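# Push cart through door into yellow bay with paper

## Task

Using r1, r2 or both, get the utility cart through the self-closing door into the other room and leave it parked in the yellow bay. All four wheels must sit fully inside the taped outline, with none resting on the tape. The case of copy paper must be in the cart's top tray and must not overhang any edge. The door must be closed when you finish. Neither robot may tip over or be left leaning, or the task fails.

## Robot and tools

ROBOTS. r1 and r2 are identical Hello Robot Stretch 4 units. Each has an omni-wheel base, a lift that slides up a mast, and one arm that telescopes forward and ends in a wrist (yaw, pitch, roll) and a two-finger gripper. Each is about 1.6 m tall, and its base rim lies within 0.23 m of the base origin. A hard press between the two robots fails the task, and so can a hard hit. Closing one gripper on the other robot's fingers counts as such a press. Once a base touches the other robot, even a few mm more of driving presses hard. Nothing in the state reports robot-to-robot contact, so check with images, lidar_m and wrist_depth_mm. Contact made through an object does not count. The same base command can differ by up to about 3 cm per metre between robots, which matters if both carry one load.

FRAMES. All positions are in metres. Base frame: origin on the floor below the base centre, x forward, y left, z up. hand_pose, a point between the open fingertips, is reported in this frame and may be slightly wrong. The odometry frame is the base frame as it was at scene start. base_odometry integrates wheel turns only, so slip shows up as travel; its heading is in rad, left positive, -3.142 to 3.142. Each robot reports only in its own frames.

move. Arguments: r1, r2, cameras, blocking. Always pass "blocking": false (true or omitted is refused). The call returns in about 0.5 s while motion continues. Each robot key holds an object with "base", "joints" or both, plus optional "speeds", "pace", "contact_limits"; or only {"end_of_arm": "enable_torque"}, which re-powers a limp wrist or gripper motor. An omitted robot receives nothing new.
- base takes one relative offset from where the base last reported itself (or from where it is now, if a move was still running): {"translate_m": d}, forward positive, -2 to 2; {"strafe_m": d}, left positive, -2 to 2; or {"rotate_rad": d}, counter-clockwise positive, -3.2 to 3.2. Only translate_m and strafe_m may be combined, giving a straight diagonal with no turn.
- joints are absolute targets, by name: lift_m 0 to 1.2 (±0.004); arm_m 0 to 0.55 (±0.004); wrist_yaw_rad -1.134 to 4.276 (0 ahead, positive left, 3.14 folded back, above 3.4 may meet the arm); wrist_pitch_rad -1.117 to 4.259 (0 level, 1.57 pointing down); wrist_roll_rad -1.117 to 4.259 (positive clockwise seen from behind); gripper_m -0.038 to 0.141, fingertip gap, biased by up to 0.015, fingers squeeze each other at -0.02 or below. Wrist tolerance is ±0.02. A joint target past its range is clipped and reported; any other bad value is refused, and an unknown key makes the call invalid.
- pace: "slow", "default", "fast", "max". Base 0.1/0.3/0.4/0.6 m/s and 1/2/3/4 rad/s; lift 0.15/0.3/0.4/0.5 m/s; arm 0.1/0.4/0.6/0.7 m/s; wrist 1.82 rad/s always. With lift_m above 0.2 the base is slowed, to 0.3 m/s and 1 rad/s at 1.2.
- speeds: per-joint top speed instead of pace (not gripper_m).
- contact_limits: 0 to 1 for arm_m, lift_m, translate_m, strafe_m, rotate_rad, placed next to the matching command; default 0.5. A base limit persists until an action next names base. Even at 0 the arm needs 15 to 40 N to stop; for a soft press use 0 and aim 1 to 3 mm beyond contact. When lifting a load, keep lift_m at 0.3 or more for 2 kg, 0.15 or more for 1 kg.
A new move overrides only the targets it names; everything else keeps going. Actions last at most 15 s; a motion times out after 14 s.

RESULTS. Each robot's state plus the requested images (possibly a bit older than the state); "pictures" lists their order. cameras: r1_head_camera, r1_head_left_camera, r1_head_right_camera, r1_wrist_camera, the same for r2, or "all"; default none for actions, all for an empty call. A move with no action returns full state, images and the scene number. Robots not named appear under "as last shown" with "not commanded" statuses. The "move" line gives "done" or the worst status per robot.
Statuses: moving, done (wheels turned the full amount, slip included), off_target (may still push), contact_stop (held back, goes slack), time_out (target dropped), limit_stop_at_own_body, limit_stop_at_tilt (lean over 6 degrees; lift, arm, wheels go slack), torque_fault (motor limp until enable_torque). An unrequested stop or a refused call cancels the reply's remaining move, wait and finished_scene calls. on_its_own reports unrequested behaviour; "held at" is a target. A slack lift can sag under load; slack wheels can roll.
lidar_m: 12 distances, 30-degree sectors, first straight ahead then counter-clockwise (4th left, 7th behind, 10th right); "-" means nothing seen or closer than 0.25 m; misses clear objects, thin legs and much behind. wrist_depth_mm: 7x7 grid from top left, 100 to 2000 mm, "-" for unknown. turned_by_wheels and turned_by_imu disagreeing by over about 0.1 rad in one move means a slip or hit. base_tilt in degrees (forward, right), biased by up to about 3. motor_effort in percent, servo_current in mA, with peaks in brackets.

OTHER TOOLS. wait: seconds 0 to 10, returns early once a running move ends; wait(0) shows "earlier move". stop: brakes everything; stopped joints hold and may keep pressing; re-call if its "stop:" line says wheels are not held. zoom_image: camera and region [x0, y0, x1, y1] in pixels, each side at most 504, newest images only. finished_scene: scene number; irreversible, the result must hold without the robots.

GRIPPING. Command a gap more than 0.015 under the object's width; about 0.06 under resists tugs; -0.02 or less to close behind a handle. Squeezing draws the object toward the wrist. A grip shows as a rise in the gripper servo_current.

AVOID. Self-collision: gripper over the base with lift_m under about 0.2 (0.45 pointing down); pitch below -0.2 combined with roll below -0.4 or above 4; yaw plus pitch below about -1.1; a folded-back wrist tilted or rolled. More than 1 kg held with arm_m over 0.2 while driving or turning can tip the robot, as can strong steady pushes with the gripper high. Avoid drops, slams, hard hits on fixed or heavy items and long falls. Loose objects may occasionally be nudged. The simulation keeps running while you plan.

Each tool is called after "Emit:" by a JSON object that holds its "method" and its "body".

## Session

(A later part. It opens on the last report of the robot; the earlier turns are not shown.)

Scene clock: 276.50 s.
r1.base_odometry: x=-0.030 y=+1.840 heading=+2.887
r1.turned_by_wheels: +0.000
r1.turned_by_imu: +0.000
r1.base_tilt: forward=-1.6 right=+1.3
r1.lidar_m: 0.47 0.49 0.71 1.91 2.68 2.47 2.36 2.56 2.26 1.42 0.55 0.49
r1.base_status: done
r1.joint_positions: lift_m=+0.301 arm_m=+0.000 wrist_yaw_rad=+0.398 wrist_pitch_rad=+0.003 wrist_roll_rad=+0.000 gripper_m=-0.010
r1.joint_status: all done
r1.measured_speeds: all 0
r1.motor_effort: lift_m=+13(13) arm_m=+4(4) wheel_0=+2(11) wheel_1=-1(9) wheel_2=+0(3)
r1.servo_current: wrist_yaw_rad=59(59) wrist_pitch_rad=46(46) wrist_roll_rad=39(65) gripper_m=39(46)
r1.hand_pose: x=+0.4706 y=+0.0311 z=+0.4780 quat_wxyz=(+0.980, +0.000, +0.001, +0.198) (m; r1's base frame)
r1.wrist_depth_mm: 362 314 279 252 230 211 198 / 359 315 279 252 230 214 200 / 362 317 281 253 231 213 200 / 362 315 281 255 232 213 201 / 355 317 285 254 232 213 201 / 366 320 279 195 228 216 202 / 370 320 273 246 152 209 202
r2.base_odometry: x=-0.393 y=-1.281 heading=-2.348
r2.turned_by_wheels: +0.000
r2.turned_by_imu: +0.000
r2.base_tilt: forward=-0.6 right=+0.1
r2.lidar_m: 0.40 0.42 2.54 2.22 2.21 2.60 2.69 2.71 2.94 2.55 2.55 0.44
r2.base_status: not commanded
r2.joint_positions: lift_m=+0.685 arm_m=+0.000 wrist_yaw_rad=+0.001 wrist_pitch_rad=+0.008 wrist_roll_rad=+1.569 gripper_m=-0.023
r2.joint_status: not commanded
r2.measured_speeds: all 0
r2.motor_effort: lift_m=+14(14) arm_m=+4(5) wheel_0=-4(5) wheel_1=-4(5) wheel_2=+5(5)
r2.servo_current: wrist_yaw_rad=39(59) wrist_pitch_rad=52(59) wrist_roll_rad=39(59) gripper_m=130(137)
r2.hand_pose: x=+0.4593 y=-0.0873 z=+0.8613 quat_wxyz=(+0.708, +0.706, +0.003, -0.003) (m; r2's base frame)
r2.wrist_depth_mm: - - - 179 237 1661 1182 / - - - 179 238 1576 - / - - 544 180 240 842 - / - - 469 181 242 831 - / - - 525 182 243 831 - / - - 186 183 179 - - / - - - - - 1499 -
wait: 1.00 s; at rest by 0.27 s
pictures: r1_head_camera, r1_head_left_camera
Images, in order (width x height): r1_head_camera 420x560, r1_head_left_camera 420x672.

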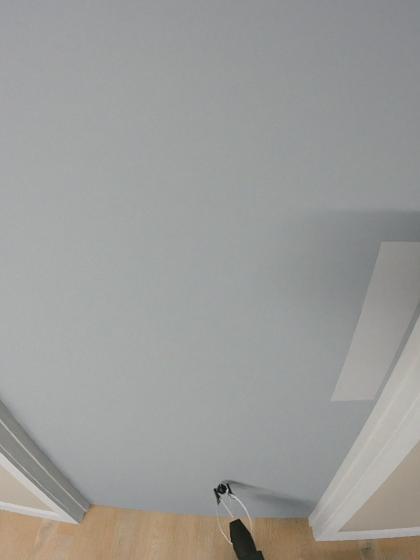

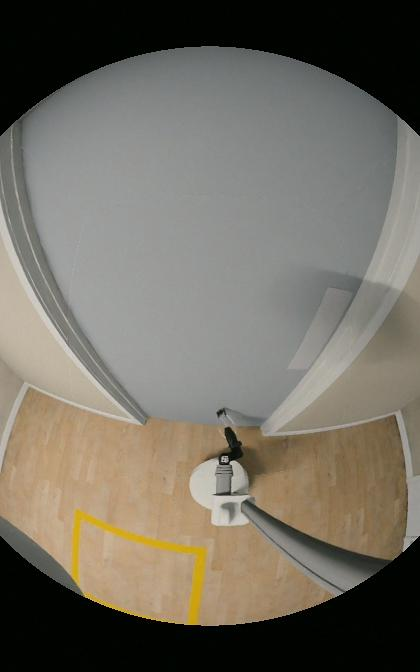

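Emit:
{"method": "move", "body": {"blocking": false, "r1": {"base":{"translate_m":0.42},"joints":{"wrist_yaw_rad":0.1},"pace":"slow","contact_limits":{"translate_m":1.0}}}}

Emit:
{"method": "wait", "body": {"seconds": 7, "cameras": ["r1_head_camera","r1_head_left_camera","r2_head_camera"]}}

Scene clock: 282.33 s.
move: r1 moving
r1.base_odometry: x=-0.042 y=+1.843 heading=+2.888
r1.turned_by_wheels: +0.000
r1.turned_by_imu: +0.000
r1.base_tilt: forward=-1.6 right=+1.3
r1.lidar_m: 0.44 0.50 0.71 1.89 2.65 2.48 2.39 2.56 2.24 1.41 0.52 0.46
r1.base_status: translate_m moving
r1.joint_positions: lift_m=+0.301 arm_m=+0.000 wrist_yaw_rad=+0.122 wrist_pitch_rad=+0.003 wrist_roll_rad=+0.000 gripper_m=-0.010
r1.joint_status: wrist_yaw_rad moving
r1.measured_speeds: translate_m=+0.048 strafe_m=+0.000 rotate_rad=-0.002 lift_m=+0.000 arm_m=+0.000 wrist_yaw_rad=-0.441 wrist_pitch_rad=+0.000 wrist_roll_rad=+0.000
r1.motor_effort: lift_m=+13(13) arm_m=+4(4) wheel_0=+6(7) wheel_1=+6(6) wheel_2=-5(6)
r1.servo_current: wrist_yaw_rad=72(91) wrist_pitch_rad=46(52) wrist_roll_rad=39(59) gripper_m=46(46)
r1.contact_limits: translate_m 1
r1.hand_pose: x=+0.4678 y=-0.0515 z=+0.4780 quat_wxyz=(+0.998, +0.000, +0.001, +0.061) (m; r1's base frame)
r1.wrist_depth_mm: 273 262 250 242 233 226 220 / 271 263 253 243 236 225 220 / 272 263 252 244 236 226 221 / 273 263 254 245 236 227 220 / 276 264 254 244 236 227 222 / 276 265 253 195 235 228 221 / 276 265 252 186 153 227 223
r2: as last shown
r2.base_tilt: forward=-0.7 right=+0.1
r2.lidar_m: 0.41 0.42 2.54 2.20 2.21 2.62 2.71 2.70 2.94 2.55 2.56 0.43
r2.motor_effort: lift_m=+14(14) arm_m=+4(4) wheel_0=-4(5) wheel_1=-4(5) wheel_2=+4(5)
r2.servo_current: wrist_yaw_rad=39(59) wrist_pitch_rad=52(59) wrist_roll_rad=52(65) gripper_m=124(130)
r2.wrist_depth_mm: - - - 178 238 1618 1160 / - - - 179 239 1537 - / - - 544 180 239 842 - / - - 473 181 242 842 - / - - 525 182 242 854 - / - - 186 182 178 - - / - - - - - 1464 -
pictures: none

Scene clock: 287.30 s.
earlier move: r1 done
r1.base_odometry: x=-0.436 y=+1.946 heading=+2.887
r1.turned_by_wheels: -0.001
r1.turned_by_imu: -0.001
r1.base_tilt: forward=-1.6 right=+1.3
r1.lidar_m: 0.36 0.35 0.38 0.58 2.62 2.88 2.79 2.97 2.29 0.33 0.36 0.52
r1.base_status: done
r1.joint_positions: lift_m=+0.300 arm_m=+0.000 wrist_yaw_rad=+0.093 wrist_pitch_rad=+0.002 wrist_roll_rad=+0.000 gripper_m=-0.010
r1.joint_status: all done
r1.measured_speeds: all 0
r1.motor_effort: lift_m=+13(13) arm_m=+8(11) wheel_0=+3(15) wheel_1=+4(11) wheel_2=-16(26)
r1.servo_current: wrist_yaw_rad=59(91) wrist_pitch_rad=39(52) wrist_roll_rad=33(65) gripper_m=46(52)
r1.contact_limits: translate_m 1
r1.hand_pose: x=+0.4658 y=-0.0601 z=+0.4780 quat_wxyz=(+0.999, +0.000, +0.001, +0.047) (m; r1's base frame)
r1.wrist_depth_mm: 178 195 213 234 258 293 - / 179 195 213 235 260 293 - / 180 195 214 236 260 296 - / 182 195 213 235 263 294 - / 182 196 214 236 263 296 - / 180 197 210 200 258 297 1537 / 182 192 180 184 252 306 1118
r2.base_odometry: x=-0.393 y=-1.281 heading=-2.348
r2.turned_by_wheels: +0.000
r2.turned_by_imu: +0.001
r2.base_tilt: forward=-0.7 right=+0.1
r2.lidar_m: 0.41 0.40 2.55 2.19 2.23 2.60 2.70 2.71 2.91 2.54 2.55 0.42
r2.base_status: not commanded
r2.joint_positions: lift_m=+0.685 arm_m=+0.000 wrist_yaw_rad=+0.001 wrist_pitch_rad=+0.008 wrist_roll_rad=+1.569 gripper_m=-0.023
r2.joint_status: not commanded
r2.measured_speeds: all 0
r2.motor_effort: lift_m=+14(14) arm_m=+4(4) wheel_0=-5(5) wheel_1=-4(5) wheel_2=+4(5)
r2.servo_current: wrist_yaw_rad=52(65) wrist_pitch_rad=59(59) wrist_roll_rad=46(65) gripper_m=130(143)
r2.hand_pose: x=+0.4593 y=-0.0873 z=+0.8613 quat_wxyz=(+0.708, +0.706, +0.003, -0.003) (m; r2's base frame)
r2.wrist_depth_mm: - - - 178 237 1618 1138 / - - - 179 238 1537 - / - - 549 180 240 831 - / - - 477 181 240 842 - / - - 525 182 242 854 - / - - 187 183 178 - - / - - - - - 1499 -
wait: 4.97 of 7 s (r1 has come to rest)
pictures: r1_head_camera, r1_head_left_camera, r2_head_camera
Images, in order (width x height): r1_head_camera 420x560, r1_head_left_camera 420x672, r2_head_camera 420x560.

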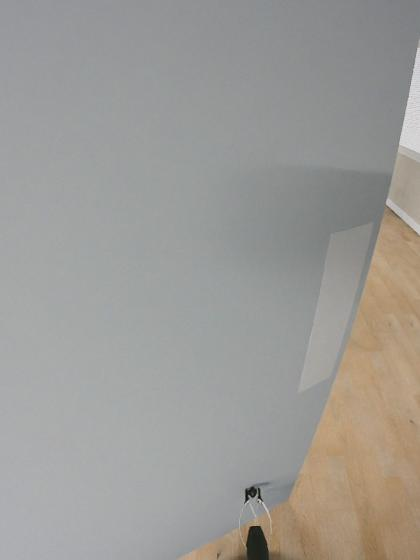

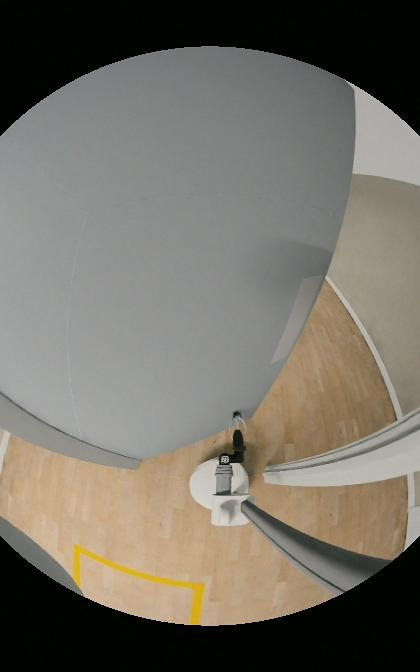

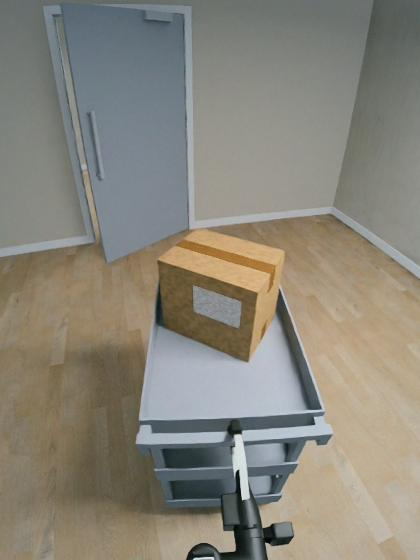

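Emit:
{"method": "move", "body": {"blocking": false, "r1": {"base":{"translate_m":0.25,"strafe_m":0.18},"pace":"slow","contact_limits":{"translate_m":1.0,"strafe_m":1.0}}}}

Emit:
{"method": "wait", "body": {"seconds": 7, "cameras": ["r1_head_camera","r1_head_left_camera","r2_head_camera"]}}

r1: "contact_limits": translate_m and strafe_m are given together and make one move, which takes one limit: state it under one of them only
Scene clock: 292.37 s.
r1.base_odometry: x=-0.436 y=+1.946 heading=+2.887
r1.turned_by_wheels: +0.000
r1.turned_by_imu: +0.000
r1.base_tilt: forward=-1.6 right=+1.3
r1.lidar_m: 0.39 0.35 0.38 0.57 2.64 2.88 2.80 2.99 2.31 0.32 0.35 0.48
r1.base_status: done
r1.joint_positions: lift_m=+0.300 arm_m=+0.000 wrist_yaw_rad=+0.093 wrist_pitch_rad=+0.002 wrist_roll_rad=+0.000 gripper_m=-0.010
r1.joint_status: all done
r1.measured_speeds: all 0
r1.motor_effort: lift_m=+13(13) arm_m=+8(11) wheel_0=+4(15) wheel_1=+4(11) wheel_2=-16(26)
r1.servo_current: wrist_yaw_rad=46(91) wrist_pitch_rad=39(52) wrist_roll_rad=46(65) gripper_m=46(52)
r1.contact_limits: translate_m 1
r1.hand_pose: x=+0.4658 y=-0.0601 z=+0.4780 quat_wxyz=(+0.999, +0.000, +0.001, +0.047) (m; r1's base frame)
r1.wrist_depth_mm: 178 195 213 233 259 293 - / 179 195 213 234 260 294 - / 180 196 213 236 263 294 - / 182 195 214 236 263 297 - / 182 196 214 237 264 297 - / 180 196 208 199 258 297 1537 / 182 191 181 183 251 304 1118
r2.base_odometry: x=-0.393 y=-1.281 heading=-2.348
r2.turned_by_wheels: +0.000
r2.turned_by_imu: +0.000
r2.base_tilt: forward=-0.6 right=+0.0
r2.lidar_m: 0.39 0.43 2.55 2.20 2.21 2.60 2.70 2.70 2.93 2.54 2.56 0.43
r2.base_status: not commanded
r2.joint_positions: lift_m=+0.685 arm_m=+0.000 wrist_yaw_rad=+0.001 wrist_pitch_rad=+0.008 wrist_roll_rad=+1.569 gripper_m=-0.023
r2.joint_status: not commanded
r2.measured_speeds: all 0
r2.motor_effort: lift_m=+14(14) arm_m=+4(4) wheel_0=-5(5) wheel_1=-4(5) wheel_2=+4(5)
r2.servo_current: wrist_yaw_rad=39(65) wrist_pitch_rad=59(59) wrist_roll_rad=39(65) gripper_m=130(143)
r2.hand_pose: x=+0.4593 y=-0.0873 z=+0.8613 quat_wxyz=(+0.708, +0.706, +0.003, -0.003) (m; r2's base frame)
r2.wrist_depth_mm: - - - 178 239 1661 1160 / - - - 179 239 1537 - / - - 549 180 240 842 - / - - 469 181 241 842 - / - - 521 182 243 842 - / - - 186 183 178 - - / - - - - - 1499 -
pictures: none

not run: a call was refused earlier in this reply.

Emit:
{"method": "move", "body": {"blocking": false, "r1": {"base":{"translate_m":0.25,"strafe_m":0.18},"pace":"slow","contact_limits":{"translate_m":1.0}}}}

Emit:
{"method": "wait", "body": {"seconds": 7, "cameras": ["r1_head_camera","r1_head_left_camera","r2_head_camera"]}}

Scene clock: 299.37 s.
move: r1 moving
r1.base_odometry: x=-0.449 y=+1.941 heading=+2.885
r1.turned_by_wheels: -0.001
r1.turned_by_imu: -0.002
r1.base_tilt: forward=-1.6 right=+1.3
r1.lidar_m: 0.37 0.35 0.37 0.55 2.64 2.88 2.80 2.99 2.31 0.34 0.37 0.52
r1.base_status: translate_m moving; strafe_m moving
r1.joint_positions: lift_m=+0.300 arm_m=+0.000 wrist_yaw_rad=+0.092 wrist_pitch_rad=+0.002 wrist_roll_rad=+0.000 gripper_m=-0.010
r1.joint_status: not commanded
r1.measured_speeds: translate_m=+0.043 strafe_m=+0.031 rotate_rad=+0.000 lift_m=+0.000 arm_m=+0.000 wrist_yaw_rad=-0.005 wrist_pitch_rad=+0.000 wrist_roll_rad=+0.000
r1.motor_effort: lift_m=+13(13) arm_m=+8(8) wheel_0=-4(5) wheel_1=+8(10) wheel_2=-18(20)
r1.servo_current: wrist_yaw_rad=65(65) wrist_pitch_rad=52(52) wrist_roll_rad=52(65) gripper_m=46(46)
r1.contact_limits: translate_m 1
r1.hand_pose: x=+0.4658 y=-0.0605 z=+0.4780 quat_wxyz=(+0.999, +0.000, +0.001, +0.046) (m; r1's base frame)
r1.wrist_depth_mm: 178 193 211 234 260 297 - / 178 193 211 234 260 297 - / 179 192 211 234 263 297 - / 180 195 212 235 262 300 - / 180 194 213 238 263 298 - / 178 194 207 196 254 300 1618 / 178 189 177 186 252 315 1138
r2.base_odometry: x=-0.393 y=-1.281 heading=-2.348
r2.turned_by_wheels: +0.000
r2.turned_by_imu: +0.000
r2.base_tilt: forward=-0.7 right=+0.0
r2.lidar_m: 0.41 0.43 2.51 2.21 2.22 2.64 2.71 2.72 2.92 2.54 2.53 0.44
r2.base_status: not commanded
r2.joint_positions: lift_m=+0.685 arm_m=+0.000 wrist_yaw_rad=+0.001 wrist_pitch_rad=+0.008 wrist_roll_rad=+1.569 gripper_m=-0.023
r2.joint_status: not commanded
r2.measured_speeds: all 0
r2.motor_effort: lift_m=+14(14) arm_m=+4(4) wheel_0=-5(5) wheel_1=-4(5) wheel_2=+5(5)
r2.servo_current: wrist_yaw_rad=52(59) wrist_pitch_rad=52(59) wrist_roll_rad=46(59) gripper_m=130(130)
r2.hand_pose: x=+0.4593 y=-0.0873 z=+0.8613 quat_wxyz=(+0.708, +0.706, +0.003, -0.003) (m; r2's base frame)
r2.wrist_depth_mm: - - - 179 236 1661 1160 / - - - 179 240 1576 - / - - 549 180 240 842 - / - - 477 181 242 831 - / - - 521 181 243 842 - / - - 186 183 178 - - / - - - - - 1464 -
pictures: none

Scene clock: 303.13 s.
earlier move: r1 done
r1.base_odometry: x=-0.723 y=+1.835 heading=+2.885
r1.turned_by_wheels: -0.001
r1.turned_by_imu: -0.004
r1.base_tilt: forward=-1.6 right=+1.3
r1.lidar_m: 0.27 0.25 0.25 0.26 0.42 3.12 3.03 3.21 0.55 0.52 2.51 0.55
r1.base_status: done
r1.joint_positions: lift_m=+0.300 arm_m=+0.000 wrist_yaw_rad=+0.084 wrist_pitch_rad=+0.002 wrist_roll_rad=+0.000 gripper_m=-0.010
r1.joint_status: not commanded
r1.measured_speeds: all 0
r1.motor_effort: lift_m=+13(13) arm_m=+8(8) wheel_0=-12(16) wheel_1=+3(10) wheel_2=-15(21)
r1.servo_current: wrist_yaw_rad=91(104) wrist_pitch_rad=39(52) wrist_roll_rad=39(65) gripper_m=39(52)
r1.contact_limits: translate_m 1
r1.hand_pose: x=+0.4653 y=-0.0629 z=+0.4780 quat_wxyz=(+0.999, +0.000, +0.001, +0.042) (m; r1's base frame)
r1.wrist_depth_mm: 136 164 191 238 317 - - / 137 164 193 239 315 - - / 140 160 198 240 317 - - / 137 161 193 241 317 - - / 141 161 193 242 319 - - / 140 161 189 198 185 1661 1618 / 140 153 158 178 306 135 1205
r2.base_odometry: x=-0.393 y=-1.281 heading=-2.348
r2.turned_by_wheels: +0.000
r2.turned_by_imu: +0.001
r2.base_tilt: forward=-0.7 right=+0.1
r2.lidar_m: 0.39 0.42 2.52 2.20 2.22 2.62 2.72 2.71 2.93 2.54 2.56 0.45
r2.base_status: not commanded
r2.joint_positions: lift_m=+0.685 arm_m=+0.000 wrist_yaw_rad=+0.001 wrist_pitch_rad=+0.008 wrist_roll_rad=+1.569 gripper_m=-0.023
r2.joint_status: not commanded
r2.measured_speeds: all 0
r2.motor_effort: lift_m=+14(14) arm_m=+4(4) wheel_0=-5(5) wheel_1=-4(5) wheel_2=+4(5)
r2.servo_current: wrist_yaw_rad=46(65) wrist_pitch_rad=52(59) wrist_roll_rad=39(65) gripper_m=130(137)
r2.hand_pose: x=+0.4593 y=-0.0873 z=+0.8613 quat_wxyz=(+0.708, +0.706, +0.003, -0.003) (m; r2's base frame)
r2.wrist_depth_mm: - - - 179 237 1661 1160 / - - - 179 239 1537 - / - - 549 180 240 842 - / - - 473 181 241 842 - / - - 525 181 241 854 - / - - 186 183 178 - - / - - - - - 1499 -
wait: 3.77 of 7 s (r1 has come to rest)
pictures: r1_head_camera, r1_head_left_camera, r2_head_camera
Images, in order (width x height): r1_head_camera 420x560, r1_head_left_camera 420x672, r2_head_camera 420x560.

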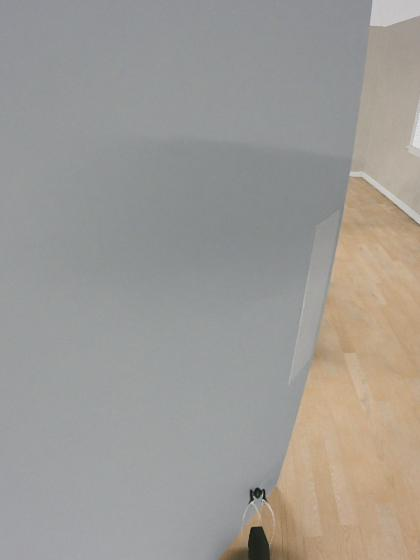

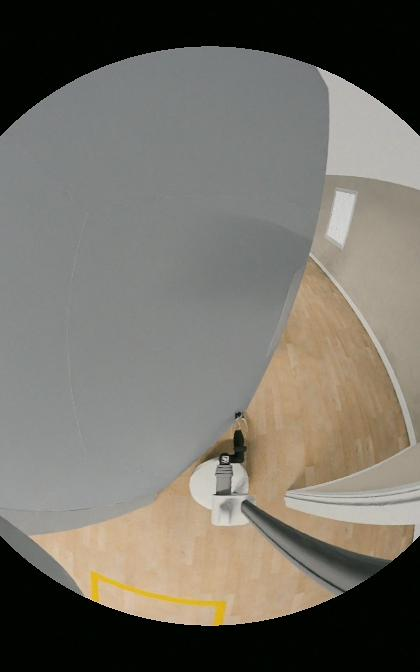

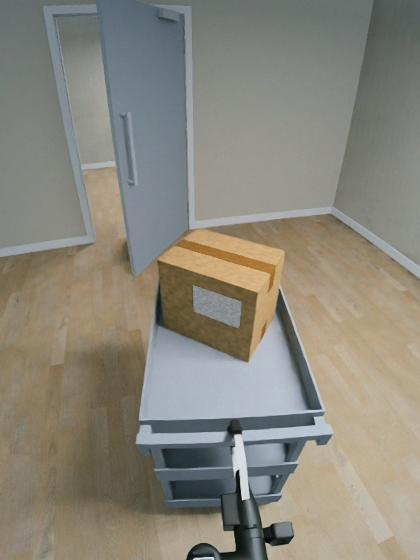

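Emit:
{"method": "move", "body": {"blocking": false, "r1": {"base":{"rotate_rad":0.45},"pace":"slow","contact_limits":{"rotate_rad":1.0}}}}

Emit:
{"method": "wait", "body": {"seconds": 4, "cameras": ["r1_head_camera","r1_head_left_camera","r2_head_camera"]}}

Scene clock: 310.60 s.
move: r1 moving
r1.base_odometry: x=-0.722 y=+1.835 heading=+3.009
r1.turned_by_wheels: +0.124
r1.turned_by_imu: +0.116
r1.base_tilt: forward=-1.6 right=+1.3
r1.lidar_m: 0.27 0.25 0.25 0.30 0.49 3.08 3.02 3.01 0.54 1.02 2.64 0.50
r1.base_status: rotate_rad moving
r1.joint_positions: lift_m=+0.300 arm_m=+0.000 wrist_yaw_rad=+0.071 wrist_pitch_rad=+0.002 wrist_roll_rad=+0.000 gripper_m=-0.010
r1.joint_status: not commanded
r1.measured_speeds: translate_m=-0.003 strafe_m=+0.003 rotate_rad=+0.477 lift_m=+0.000 arm_m=+0.000 wrist_yaw_rad=-0.044 wrist_pitch_rad=+0.000 wrist_roll_rad=+0.000
r1.motor_effort: lift_m=+13(13) arm_m=+8(8) wheel_0=-22(22) wheel_1=-9(9) wheel_2=-26(26)
r1.servo_current: wrist_yaw_rad=195(195) wrist_pitch_rad=39(52) wrist_roll_rad=46(52) gripper_m=52(52)
r1.contact_limits: rotate_rad 1
r1.hand_pose: x=+0.4644 y=-0.0667 z=+0.4780 quat_wxyz=(+0.999, +0.000, +0.001, +0.035) (m; r1's base frame)
r1.wrist_depth_mm: 133 156 177 217 279 375 - / 131 150 178 216 278 375 - / 128 153 178 216 279 368 - / 131 149 176 216 277 368 - / 129 153 177 216 277 370 - / 128 149 172 183 180 368 1618 / 128 148 140 176 178 332 1138
r2: as last shown
r2.turned_by_imu: +0.000
r2.lidar_m: 0.40 0.41 2.54 2.21 2.20 2.61 2.68 2.70 2.92 2.55 2.53 0.44
r2.motor_effort: lift_m=+14(14) arm_m=+4(4) wheel_0=-4(5) wheel_1=-5(5) wheel_2=+4(4)
r2.servo_current: wrist_yaw_rad=52(52) wrist_pitch_rad=59(59) wrist_roll_rad=52(59) gripper_m=124(130)
r2.wrist_depth_mm: - - - 178 237 1661 1160 / - - - 179 238 1618 - / - - 554 180 240 831 - / - - 473 180 240 842 - / - - 525 182 243 842 - / - - 186 182 178 - - / - - - - - 1499 -
pictures: none

Scene clock: 311.73 s.
earlier move: r1 done
r1.base_odometry: x=-0.723 y=+1.835 heading=-2.950
r1.turned_by_wheels: +0.324
r1.turned_by_imu: +0.271
r1.base_tilt: forward=-1.6 right=+1.3
r1.lidar_m: 0.32 0.28 0.30 0.40 3.03 3.04 3.09 0.56 0.55 2.42 3.11 0.53
r1.base_status: done
r1.joint_positions: lift_m=+0.300 arm_m=+0.000 wrist_yaw_rad=+0.073 wrist_pitch_rad=+0.002 wrist_roll_rad=+0.000 gripper_m=-0.010
r1.joint_status: not commanded
r1.measured_speeds: all 0
r1.on_its_own: wrist_yaw_rad is at rest, and its servo_current (176 mA) is outside its rest range (0 to 104 mA)
r1.motor_effort: lift_m=+13(13) arm_m=+7(8) wheel_0=-8(26) wheel_1=-2(12) wheel_2=-13(30)
r1.servo_current: wrist_yaw_rad=176(215) wrist_pitch_rad=39(52) wrist_roll_rad=52(72) gripper_m=39(52)
r1.contact_limits: rotate_rad 1
r1.hand_pose: x=+0.4646 y=-0.0661 z=+0.4780 quat_wxyz=(+0.999, +0.000, +0.001, +0.037) (m; r1's base frame)
r1.wrist_depth_mm: 161 179 206 240 290 362 - / 159 180 206 240 289 362 - / 161 180 206 241 286 357 - / 158 187 210 240 287 359 - / 159 179 204 239 286 359 - / 158 179 197 198 271 359 1537 / 160 175 177 181 279 375 1078
r2.base_odometry: x=-0.393 y=-1.281 heading=-2.348
r2.turned_by_wheels: +0.000
r2.turned_by_imu: +0.000
r2.base_tilt: forward=-0.7 right=+0.0
r2.lidar_m: 0.40 0.43 2.50 2.20 2.21 2.63 2.70 2.72 2.93 2.56 2.54 0.43
r2.base_status: not commanded
r2.joint_positions: lift_m=+0.685 arm_m=+0.000 wrist_yaw_rad=+0.001 wrist_pitch_rad=+0.008 wrist_roll_rad=+1.569 gripper_m=-0.023
r2.joint_status: not commanded
r2.measured_speeds: all 0
r2.motor_effort: lift_m=+14(14) arm_m=+4(4) wheel_0=-4(5) wheel_1=-4(5) wheel_2=+4(5)
r2.servo_current: wrist_yaw_rad=46(65) wrist_pitch_rad=46(59) wrist_roll_rad=39(59) gripper_m=130(137)
r2.hand_pose: x=+0.4593 y=-0.0873 z=+0.8613 quat_wxyz=(+0.708, +0.706, +0.003, -0.003) (m; r2's base frame)
r2.wrist_depth_mm: - - - 178 237 1618 1160 / - - - 179 239 1576 - / - - 549 180 240 831 - / - - 473 181 240 854 - / - - 521 181 242 831 - / - - 185 182 178 - - / - - - - - 1464 -
wait: 1.13 of 4 s (r1 has come to rest)
pictures: r1_head_camera, r1_head_left_camera, r2_head_camera
Images, in order (width x height): r1_head_camera 420x560, r1_head_left_camera 420x672, r2_head_camera 420x560.

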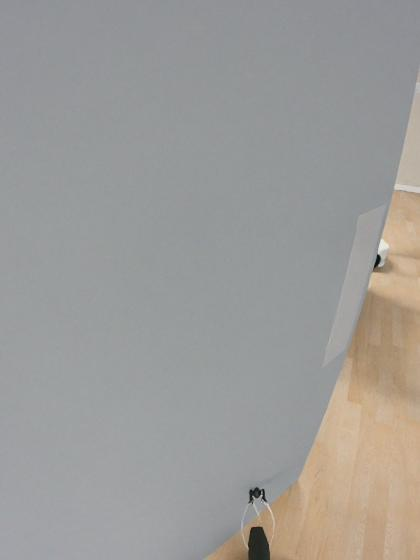

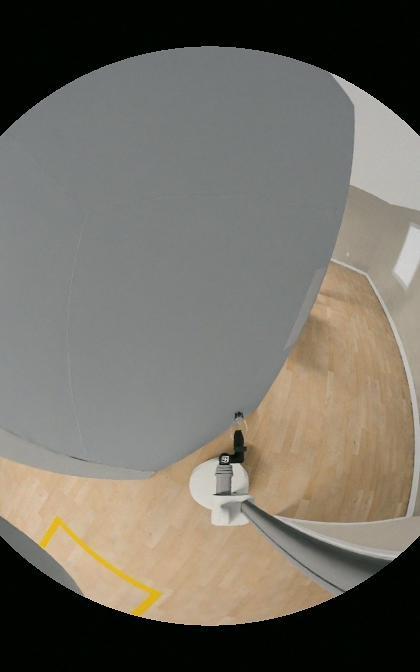

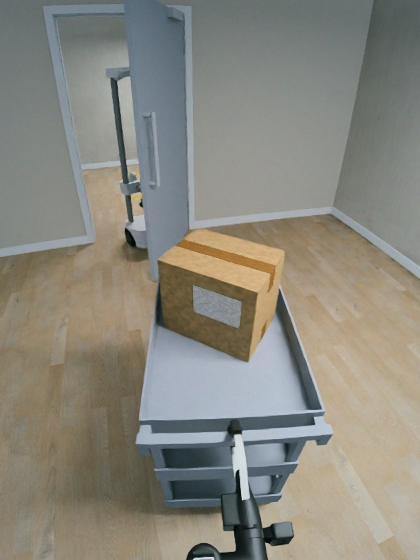

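Emit:
{"method": "move", "body": {"blocking": false, "r1": {"base":{"translate_m":0.27,"strafe_m":-0.1},"pace":"slow","contact_limits":{"translate_m":1.0}}}}

Emit:
{"method": "wait", "body": {"seconds": 5, "cameras": ["r1_head_camera","r1_head_left_camera","r2_head_camera"]}}

Scene clock: 317.00 s.
move: r1 moving
r1.base_odometry: x=-0.736 y=+1.838 heading=-2.951
r1.turned_by_wheels: -0.001
r1.turned_by_imu: -0.002
r1.base_tilt: forward=-1.6 right=+1.3
r1.lidar_m: 0.32 0.28 0.28 0.40 3.03 3.05 3.12 0.55 0.55 2.45 3.12 0.53
r1.base_status: translate_m moving; strafe_m moving
r1.joint_positions: lift_m=+0.300 arm_m=+0.000 wrist_yaw_rad=+0.073 wrist_pitch_rad=+0.002 wrist_roll_rad=+0.000 gripper_m=-0.010
r1.joint_status: not commanded
r1.measured_speeds: translate_m=+0.048 strafe_m=-0.018 rotate_rad=-0.001 lift_m=+0.000 arm_m=+0.000 wrist_yaw_rad=+0.000 wrist_pitch_rad=+0.000 wrist_roll_rad=+0.000
r1.motor_effort: lift_m=+13(13) arm_m=+7(7) wheel_0=+3(7) wheel_1=+4(5) wheel_2=-19(20)
r1.servo_current: wrist_yaw_rad=169(182) wrist_pitch_rad=46(52) wrist_roll_rad=59(59) gripper_m=46(46)
r1.contact_limits: translate_m 1
r1.hand_pose: x=+0.4646 y=-0.0661 z=+0.4780 quat_wxyz=(+0.999, +0.000, +0.001, +0.037) (m; r1's base frame)
r1.wrist_depth_mm: 160 178 206 240 289 366 - / 158 179 205 239 289 364 - / 160 179 205 239 289 364 - / 158 186 205 239 287 362 - / 160 179 205 240 289 362 - / 158 178 196 199 271 364 1576 / 160 174 177 180 279 394 1138
r2: as last shown
r2.base_tilt: forward=-0.6 right=+0.1
r2.lidar_m: 0.42 0.42 2.52 2.20 2.21 2.59 2.68 2.71 2.91 2.54 2.54 0.43
r2.servo_current: wrist_yaw_rad=52(52) wrist_pitch_rad=52(52) wrist_roll_rad=39(59) gripper_m=124(137)
r2.wrist_depth_mm: - - - 178 237 1661 1160 / - - - 179 239 1537 - / - - 549 180 239 831 - / - - 477 181 242 842 - / - - 525 182 242 842 - / - - 186 182 179 - - / - - - - - 1499 -
pictures: none

Scene clock: 320.60 s.
earlier move: r1 done
r1.base_odometry: x=-1.006 y=+1.883 heading=-2.951
r1.turned_by_wheels: +0.001
r1.turned_by_imu: -0.004
r1.base_tilt: forward=-1.6 right=+1.3
r1.lidar_m: 0.28 0.25 0.25 0.30 0.48 3.32 3.36 0.66 1.11 2.45 3.09 1.60
r1.base_status: done
r1.joint_positions: lift_m=+0.300 arm_m=+0.000 wrist_yaw_rad=+0.073 wrist_pitch_rad=+0.002 wrist_roll_rad=+0.000 gripper_m=-0.010
r1.joint_status: not commanded
r1.measured_speeds: all 0
r1.on_its_own: wrist_yaw_rad is at rest, and its servo_current (169 mA) is outside its rest range (0 to 104 mA)
r1.motor_effort: lift_m=+13(13) arm_m=+7(7) wheel_0=-1(7) wheel_1=+3(6) wheel_2=-11(21)
r1.servo_current: wrist_yaw_rad=169(189) wrist_pitch_rad=39(52) wrist_roll_rad=46(72) gripper_m=39(52)
r1.contact_limits: translate_m 1
r1.hand_pose: x=+0.4646 y=-0.0661 z=+0.4780 quat_wxyz=(+0.999, +0.000, +0.001, +0.037) (m; r1's base frame)
r1.wrist_depth_mm: 146 175 204 252 - 1397 - / 146 170 204 251 - 1308 - / 143 170 204 251 - - - / 153 170 204 250 1464 - - / 145 174 203 250 1499 - - / 145 174 192 198 180 1397 1537 / 147 165 179 187 180 1160 1138
r2.base_odometry: x=-0.393 y=-1.281 heading=-2.348
r2.turned_by_wheels: +0.000
r2.turned_by_imu: +0.001
r2.base_tilt: forward=-0.7 right=+0.1
r2.lidar_m: 0.41 0.44 2.52 2.22 2.21 2.64 2.70 2.71 2.92 2.55 2.56 0.44
r2.base_status: not commanded
r2.joint_positions: lift_m=+0.685 arm_m=+0.000 wrist_yaw_rad=+0.001 wrist_pitch_rad=+0.008 wrist_roll_rad=+1.569 gripper_m=-0.023
r2.joint_status: not commanded
r2.measured_speeds: all 0
r2.motor_effort: lift_m=+14(14) arm_m=+3(4) wheel_0=-4(5) wheel_1=-4(5) wheel_2=+4(5)
r2.servo_current: wrist_yaw_rad=33(59) wrist_pitch_rad=52(59) wrist_roll_rad=39(65) gripper_m=124(137)
r2.hand_pose: x=+0.4593 y=-0.0873 z=+0.8613 quat_wxyz=(+0.708, +0.706, +0.003, -0.003) (m; r2's base frame)
r2.wrist_depth_mm: - - - 178 237 1661 1182 / - - - 179 238 1576 - / - - 539 180 241 842 - / - - 473 181 241 842 - / - - 521 182 243 854 - / - - 186 183 179 - - / - - - - - 1499 -
wait: 3.60 of 5 s (r1 has come to rest)
pictures: r1_head_camera, r1_head_left_camera, r2_head_camera
Images, in order (width x height): r1_head_camera 420x560, r1_head_left_camera 420x672, r2_head_camera 420x560.

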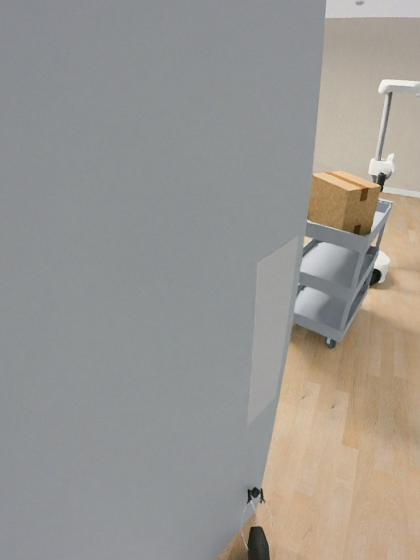

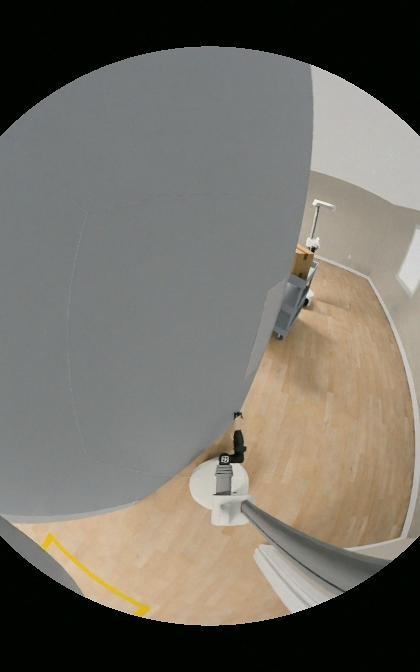

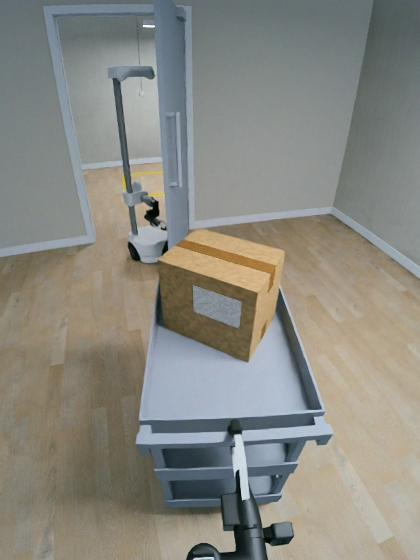

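Emit:
{"method": "move", "body": {"blocking": false, "r1": {"base":{"rotate_rad":0.5},"pace":"slow","contact_limits":{"rotate_rad":1.0}}}}

Emit:
{"method": "wait", "body": {"seconds": 4, "cameras": ["r1_head_camera","r1_head_left_camera","r2_head_camera"]}}

Scene clock: 324.67 s.
move: r1 moving
r1.base_odometry: x=-1.006 y=+1.883 heading=-2.828
r1.turned_by_wheels: +0.123
r1.turned_by_imu: +0.122
r1.base_tilt: forward=-1.6 right=+1.3
r1.lidar_m: 0.29 0.25 0.25 0.31 0.66 3.32 0.76 0.66 1.70 2.50 3.49 0.51
r1.base_status: rotate_rad moving
r1.joint_positions: lift_m=+0.300 arm_m=+0.000 wrist_yaw_rad=+0.073 wrist_pitch_rad=+0.002 wrist_roll_rad=+0.000 gripper_m=-0.010
r1.joint_status: not commanded
r1.measured_speeds: translate_m=-0.002 strafe_m=+0.001 rotate_rad=+0.488 lift_m=+0.000 arm_m=+0.000 wrist_yaw_rad=+0.000 wrist_pitch_rad=+0.000 wrist_roll_rad=+0.000
r1.motor_effort: lift_m=+13(13) arm_m=+7(7) wheel_0=-21(21) wheel_1=-7(8) wheel_2=-22(22)
r1.servo_current: wrist_yaw_rad=156(189) wrist_pitch_rad=46(46) wrist_roll_rad=39(65) gripper_m=39(46)
r1.contact_limits: rotate_rad 1
r1.hand_pose: x=+0.4647 y=-0.0661 z=+0.4780 quat_wxyz=(+0.999, +0.000, +0.001, +0.037) (m; r1's base frame)
r1.wrist_depth_mm: 138 159 186 225 274 - - / 138 163 187 226 273 1430 1255 / 141 159 186 224 271 - - / 141 159 187 224 271 - - / 138 159 187 225 271 - - / 140 158 181 193 179 1464 1366 / 140 155 145 177 281 960 1160
r2: as last shown
r2.turned_by_imu: +0.000
r2.lidar_m: 0.39 0.43 2.52 2.21 2.22 2.59 2.70 2.71 2.91 2.53 2.55 0.42
r2.motor_effort: lift_m=+14(14) arm_m=+4(4) wheel_0=-4(5) wheel_1=-4(5) wheel_2=+4(5)
r2.servo_current: wrist_yaw_rad=52(59) wrist_pitch_rad=52(52) wrist_roll_rad=46(59) gripper_m=130(137)
r2.wrist_depth_mm: - - - 178 237 1661 1160 / - - - 179 238 1576 - / - - 549 180 240 842 - / - - 469 180 241 842 - / - - 525 182 242 854 - / - - 186 183 178 - - / - - - - - 1499 -
pictures: none

Scene clock: 325.87 s.
earlier move: r1 done
r1.base_odometry: x=-1.006 y=+1.883 heading=-2.453
r1.turned_by_wheels: +0.375
r1.turned_by_imu: +0.371
r1.base_tilt: forward=-1.6 right=+1.3
r1.lidar_m: 0.35 0.33 0.35 0.49 3.33 3.35 0.66 1.04 2.44 3.01 1.59 0.53
r1.base_status: done
r1.joint_positions: lift_m=+0.300 arm_m=+0.000 wrist_yaw_rad=+0.074 wrist_pitch_rad=+0.002 wrist_roll_rad=+0.000 gripper_m=-0.010
r1.joint_status: not commanded
r1.measured_speeds: all 0
r1.on_its_own: wrist_yaw_rad is at rest, and its servo_current (156 mA) is outside its rest range (0 to 104 mA)
r1.motor_effort: lift_m=+13(13) arm_m=+6(7) wheel_0=-10(24) wheel_1=-3(10) wheel_2=-9(24)
r1.servo_current: wrist_yaw_rad=156(189) wrist_pitch_rad=46(52) wrist_roll_rad=59(65) gripper_m=46(52)
r1.contact_limits: rotate_rad 1
r1.hand_pose: x=+0.4648 y=-0.0659 z=+0.4780 quat_wxyz=(+0.999, +0.000, +0.001, +0.037) (m; r1's base frame)
r1.wrist_depth_mm: 174 189 211 237 272 310 - / 171 189 211 236 272 317 - / 171 190 211 236 271 315 - / 174 190 211 237 270 315 - / 174 189 210 238 271 315 - / 171 190 204 198 260 317 1618 / 171 186 176 182 255 327 1138
r2.base_odometry: x=-0.393 y=-1.281 heading=-2.348
r2.turned_by_wheels: +0.000
r2.turned_by_imu: +0.000
r2.base_tilt: forward=-0.7 right=+0.1
r2.lidar_m: 0.38 0.43 2.52 2.19 2.19 2.62 2.70 2.71 2.91 2.54 2.55 0.43
r2.base_status: not commanded
r2.joint_positions: lift_m=+0.685 arm_m=+0.000 wrist_yaw_rad=+0.001 wrist_pitch_rad=+0.008 wrist_roll_rad=+1.569 gripper_m=-0.023
r2.joint_status: not commanded
r2.measured_speeds: all 0
r2.motor_effort: lift_m=+14(14) arm_m=+4(4) wheel_0=-4(5) wheel_1=-5(5) wheel_2=+4(5)
r2.servo_current: wrist_yaw_rad=46(59) wrist_pitch_rad=46(59) wrist_roll_rad=39(59) gripper_m=130(137)
r2.hand_pose: x=+0.4593 y=-0.0873 z=+0.8613 quat_wxyz=(+0.708, +0.706, +0.003, -0.003) (m; r2's base frame)
r2.wrist_depth_mm: - - - 178 236 1618 1138 / - - - 179 238 1576 - / - - 549 180 240 831 - / - 1863 477 181 240 842 - / - - 521 182 242 854 - / - - 186 182 178 - - / - - - - - 1499 -
wait: 1.20 of 4 s (r1 has come to rest)
pictures: r1_head_camera, r1_head_left_camera, r2_head_camera
Images, in order (width x height): r1_head_camera 420x560, r1_head_left_camera 420x672, r2_head_camera 420x560.

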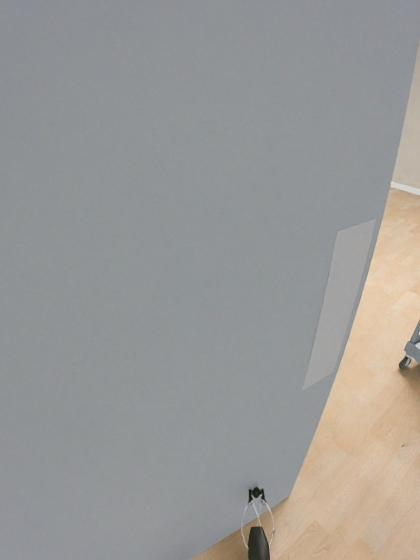

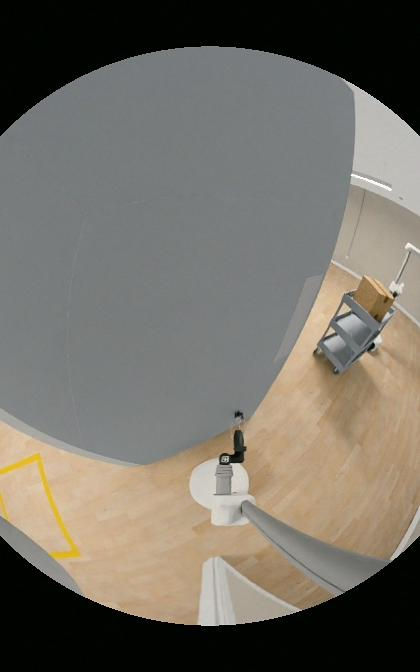

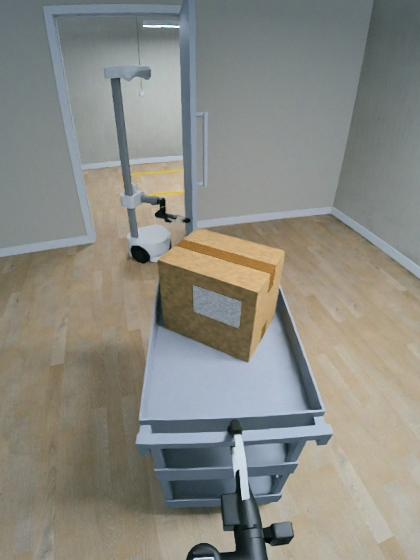

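Emit:
{"method": "move", "body": {"blocking": false, "r1": {"base":{"translate_m":0.2,"strafe_m":-0.2},"pace":"slow","contact_limits":{"translate_m":1.0}}}}

Emit:
{"method": "wait", "body": {"seconds": 5}}

Emit:
{"method": "move", "body": {"blocking": false, "r1": {"base":{"rotate_rad":0.5},"pace":"slow","contact_limits":{"rotate_rad":1.0}}}}

Emit:
{"method": "wait", "body": {"seconds": 4, "cameras": ["r1_head_camera","r1_head_left_camera","r2_head_camera"]}}

Scene clock: 333.83 s.
move: r1 moving
r1.base_odometry: x=-1.019 y=+1.884 heading=-2.453
r1.turned_by_wheels: -0.001
r1.turned_by_imu: -0.001
r1.base_tilt: forward=-1.6 right=+1.3
r1.lidar_m: 0.36 0.34 0.35 0.51 3.35 3.36 0.68 1.10 2.43 3.04 1.56 0.52
r1.base_status: translate_m moving; strafe_m moving
r1.joint_positions: lift_m=+0.300 arm_m=+0.000 wrist_yaw_rad=+0.079 wrist_pitch_rad=+0.002 wrist_roll_rad=+0.000 gripper_m=-0.010
r1.joint_status: not commanded
r1.measured_speeds: translate_m=+0.036 strafe_m=-0.035 rotate_rad=+0.003 lift_m=+0.000 arm_m=+0.000 wrist_yaw_rad=+0.037 wrist_pitch_rad=+0.000 wrist_roll_rad=+0.000
r1.motor_effort: lift_m=+13(13) arm_m=+6(6) wheel_0=+5(7) wheel_1=-1(5) wheel_2=-14(15)
r1.servo_current: wrist_yaw_rad=104(189) wrist_pitch_rad=39(46) wrist_roll_rad=33(59) gripper_m=39(52)
r1.contact_limits: translate_m 1
r1.hand_pose: x=+0.4651 y=-0.0643 z=+0.4780 quat_wxyz=(+0.999, +0.000, +0.001, +0.040) (m; r1's base frame)
r1.wrist_depth_mm: 176 193 214 240 276 315 - / 176 192 215 241 276 324 - / 177 194 214 241 276 314 - / 178 193 215 241 274 322 - / 177 193 215 241 274 320 - / 174 192 204 200 270 324 1537 / 173 189 181 182 163 320 1078
r2: as last shown
r2.base_tilt: forward=-0.6 right=+0.1
r2.lidar_m: 0.40 0.44 2.57 2.21 2.22 2.61 2.70 2.71 2.90 2.53 2.56 0.45
r2.motor_effort: lift_m=+14(14) arm_m=+4(4) wheel_0=-5(5) wheel_1=-4(5) wheel_2=+5(5)
r2.servo_current: wrist_yaw_rad=46(46) wrist_pitch_rad=52(59) wrist_roll_rad=46(59) gripper_m=137(137)
r2.wrist_depth_mm: - - - 178 237 1661 1160 / - - - 179 239 1537 - / - - 549 180 239 842 - / - - 473 181 241 831 - / - - 525 182 242 842 - / - - 186 182 178 - - / - - - - - 1499 -
pictures: none

Scene clock: 337.40 s.
earlier move: r1 done
r1.base_odometry: x=-1.288 y=+1.910 heading=-2.454
r1.turned_by_wheels: -0.001
r1.turned_by_imu: -0.004
r1.base_tilt: forward=-1.6 right=+1.3
r1.lidar_m: 0.31 0.28 0.31 0.44 3.60 0.96 0.88 1.73 2.48 3.07 1.32 1.37
r1.base_status: done
r1.joint_positions: lift_m=+0.300 arm_m=+0.000 wrist_yaw_rad=+0.085 wrist_pitch_rad=+0.002 wrist_roll_rad=+0.000 gripper_m=-0.010
r1.joint_status: not commanded
r1.measured_speeds: all 0
r1.motor_effort: lift_m=+13(13) arm_m=+5(6) wheel_0=-6(8) wheel_1=-4(6) wheel_2=-9(15)
r1.servo_current: wrist_yaw_rad=78(189) wrist_pitch_rad=39(52) wrist_roll_rad=59(72) gripper_m=46(52)
r1.contact_limits: translate_m 1
r1.hand_pose: x=+0.4655 y=-0.0625 z=+0.4780 quat_wxyz=(+0.999, +0.000, +0.001, +0.043) (m; r1's base frame)
r1.wrist_depth_mm: 140 160 174 - - - - / 140 155 171 - - - - / 140 156 174 - - - - / 147 158 174 - - - - / 140 156 175 - - - - / 140 156 175 194 185 1618 1576 / 144 153 160 178 182 1118 1160
r2.base_odometry: x=-0.393 y=-1.281 heading=-2.348
r2.turned_by_wheels: +0.000
r2.turned_by_imu: +0.001
r2.base_tilt: forward=-0.7 right=+0.1
r2.lidar_m: 0.41 0.43 2.55 2.21 2.20 2.60 2.70 2.72 2.89 2.52 2.54 0.43
r2.base_status: not commanded
r2.joint_positions: lift_m=+0.685 arm_m=+0.000 wrist_yaw_rad=+0.001 wrist_pitch_rad=+0.008 wrist_roll_rad=+1.569 gripper_m=-0.023
r2.joint_status: not commanded
r2.measured_speeds: all 0
r2.motor_effort: lift_m=+14(14) arm_m=+4(4) wheel_0=-5(5) wheel_1=-4(5) wheel_2=+4(5)
r2.servo_current: wrist_yaw_rad=46(59) wrist_pitch_rad=52(59) wrist_roll_rad=52(59) gripper_m=130(137)
r2.hand_pose: x=+0.4593 y=-0.0873 z=+0.8613 quat_wxyz=(+0.708, +0.706, +0.003, -0.003) (m; r2's base frame)
r2.wrist_depth_mm: - - - 178 236 1661 1160 / - - - 179 238 1576 - / - - 544 180 240 831 - / - 492 473 181 241 842 - / - - 521 182 243 842 - / - - 186 183 178 - - / - - - - - 1499 -
wait: 3.57 of 5 s (r1 has come to rest)
pictures: none

Scene clock: 337.90 s.
move: r1 moving
r1.base_odometry: x=-1.288 y=+1.911 heading=-2.331
r1.turned_by_wheels: +0.123
r1.turned_by_imu: +0.118
r1.base_tilt: forward=-1.6 right=+1.3
r1.lidar_m: 0.31 0.30 0.32 0.49 3.60 0.88 0.93 2.38 2.54 3.36 1.29 3.41
r1.base_status: rotate_rad moving
r1.joint_positions: lift_m=+0.300 arm_m=+0.000 wrist_yaw_rad=+0.073 wrist_pitch_rad=+0.002 wrist_roll_rad=+0.000 gripper_m=-0.010
r1.joint_status: not commanded
r1.measured_speeds: translate_m=+0.003 strafe_m=-0.002 rotate_rad=+0.480 lift_m=+0.000 arm_m=+0.000 wrist_yaw_rad=-0.055 wrist_pitch_rad=+0.000 wrist_roll_rad=+0.000
r1.motor_effort: lift_m=+13(13) arm_m=-2(5) wheel_0=-28(28) wheel_1=-10(11) wheel_2=-21(21)
r1.servo_current: wrist_yaw_rad=176(176) wrist_pitch_rad=52(52) wrist_roll_rad=59(59) gripper_m=46(46)
r1.contact_limits: rotate_rad 1
r1.hand_pose: x=+0.4650 y=-0.0663 z=+0.4780 quat_wxyz=(+0.999, +0.000, +0.001, +0.036) (m; r1's base frame)
r1.wrist_depth_mm: 138 153 167 185 - - - / 137 151 167 185 - - - / 138 153 167 184 - - - / 137 151 170 185 - - - / 139 151 168 185 - - - / 138 151 165 181 180 1808 1618 / 138 151 135 167 1078 1008 1160
r2: as last shown
r2.turned_by_imu: +0.000
r2.base_tilt: forward=-0.6 right=+0.1
r2.lidar_m: 0.39 0.44 2.53 2.23 2.19 2.61 2.71 2.71 2.90 2.53 2.54 0.45
r2.servo_current: wrist_yaw_rad=39(59) wrist_pitch_rad=52(52) wrist_roll_rad=33(59) gripper_m=130(137)
r2.wrist_depth_mm: - - - 178 236 1661 1182 / - - - 179 238 1576 - / - - 549 180 239 831 - / - 488 469 181 240 854 - / - - 521 182 242 842 - / - - 186 182 178 - - / - - - - - 1464 -
pictures: none

Scene clock: 339.30 s.
earlier move: r1 done
r1.base_odometry: x=-1.288 y=+1.911 heading=-1.957
r1.turned_by_wheels: +0.375
r1.turned_by_imu: +0.156
r1.base_tilt: forward=-1.6 right=+1.3
r1.lidar_m: 0.34 0.32 0.37 0.60 3.67 0.92 1.22 2.45 2.65 2.20 1.24 2.95
r1.base_status: done
r1.joint_positions: lift_m=+0.300 arm_m=+0.000 wrist_yaw_rad=+0.065 wrist_pitch_rad=+0.002 wrist_roll_rad=+0.000 gripper_m=-0.010
r1.joint_status: not commanded
r1.measured_speeds: all 0
r1.on_its_own: wrist_yaw_rad is at rest, and its servo_current (273 mA) is outside its rest range (0 to 104 mA)
r1.motor_effort: lift_m=+13(13) arm_m=+3(5) wheel_0=-17(32) wheel_1=-3(16) wheel_2=-11(32)
r1.servo_current: wrist_yaw_rad=273(280) wrist_pitch_rad=39(52) wrist_roll_rad=39(72) gripper_m=46(52)
r1.contact_limits: rotate_rad 1
r1.hand_pose: x=+0.4643 y=-0.0685 z=+0.4780 quat_wxyz=(+0.999, +0.000, +0.001, +0.033) (m; r1's base frame)
r1.wrist_depth_mm: 154 165 179 - - - - / 153 165 179 - - - - / 155 166 179 - - - - / 154 166 180 - - - - / 154 168 180 - - - - / 154 166 178 189 180 1618 1618 / 155 167 143 175 1138 144 1182
r2.base_odometry: x=-0.393 y=-1.281 heading=-2.348
r2.turned_by_wheels: +0.000
r2.turned_by_imu: +0.000
r2.base_tilt: forward=-0.7 right=+0.1
r2.lidar_m: 0.41 0.44 2.52 2.20 2.21 2.59 2.71 2.72 2.90 2.54 2.55 0.44
r2.base_status: not commanded
r2.joint_positions: lift_m=+0.685 arm_m=+0.000 wrist_yaw_rad=+0.001 wrist_pitch_rad=+0.008 wrist_roll_rad=+1.569 gripper_m=-0.023
r2.joint_status: not commanded
r2.measured_speeds: all 0
r2.motor_effort: lift_m=+14(14) arm_m=+4(4) wheel_0=-5(5) wheel_1=-5(5) wheel_2=+4(5)
r2.servo_current: wrist_yaw_rad=39(59) wrist_pitch_rad=46(59) wrist_roll_rad=39(59) gripper_m=130(137)
r2.hand_pose: x=+0.4593 y=-0.0873 z=+0.8613 quat_wxyz=(+0.708, +0.706, +0.003, -0.003) (m; r2's base frame)
r2.wrist_depth_mm: - - - 178 237 1708 1160 / - - - 179 239 1537 - / - - 544 180 239 842 - / - 492 477 181 241 842 - / - - 525 182 242 842 - / - - 186 182 178 - - / - - - - - 1537 -
wait: 1.40 of 4 s (r1 has come to rest)
pictures: r1_head_camera, r1_head_left_camera, r2_head_camera
Images, in order (width x height): r1_head_camera 420x560, r1_head_left_camera 420x672, r2_head_camera 420x560.

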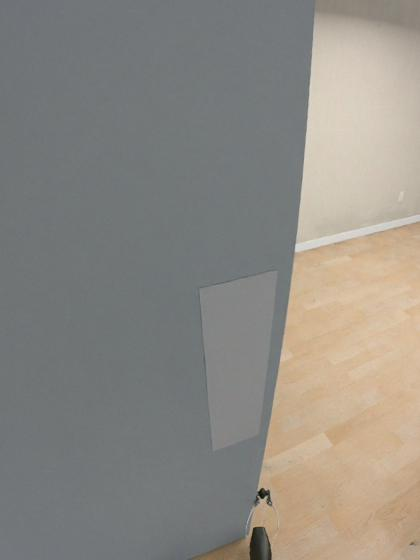

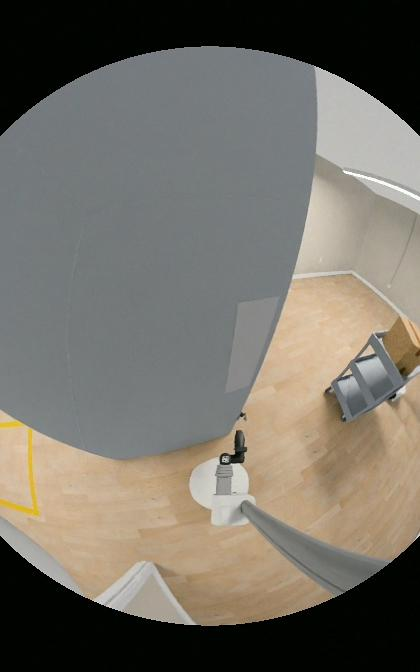

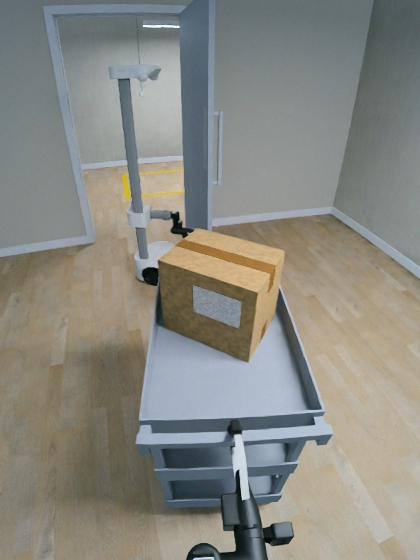

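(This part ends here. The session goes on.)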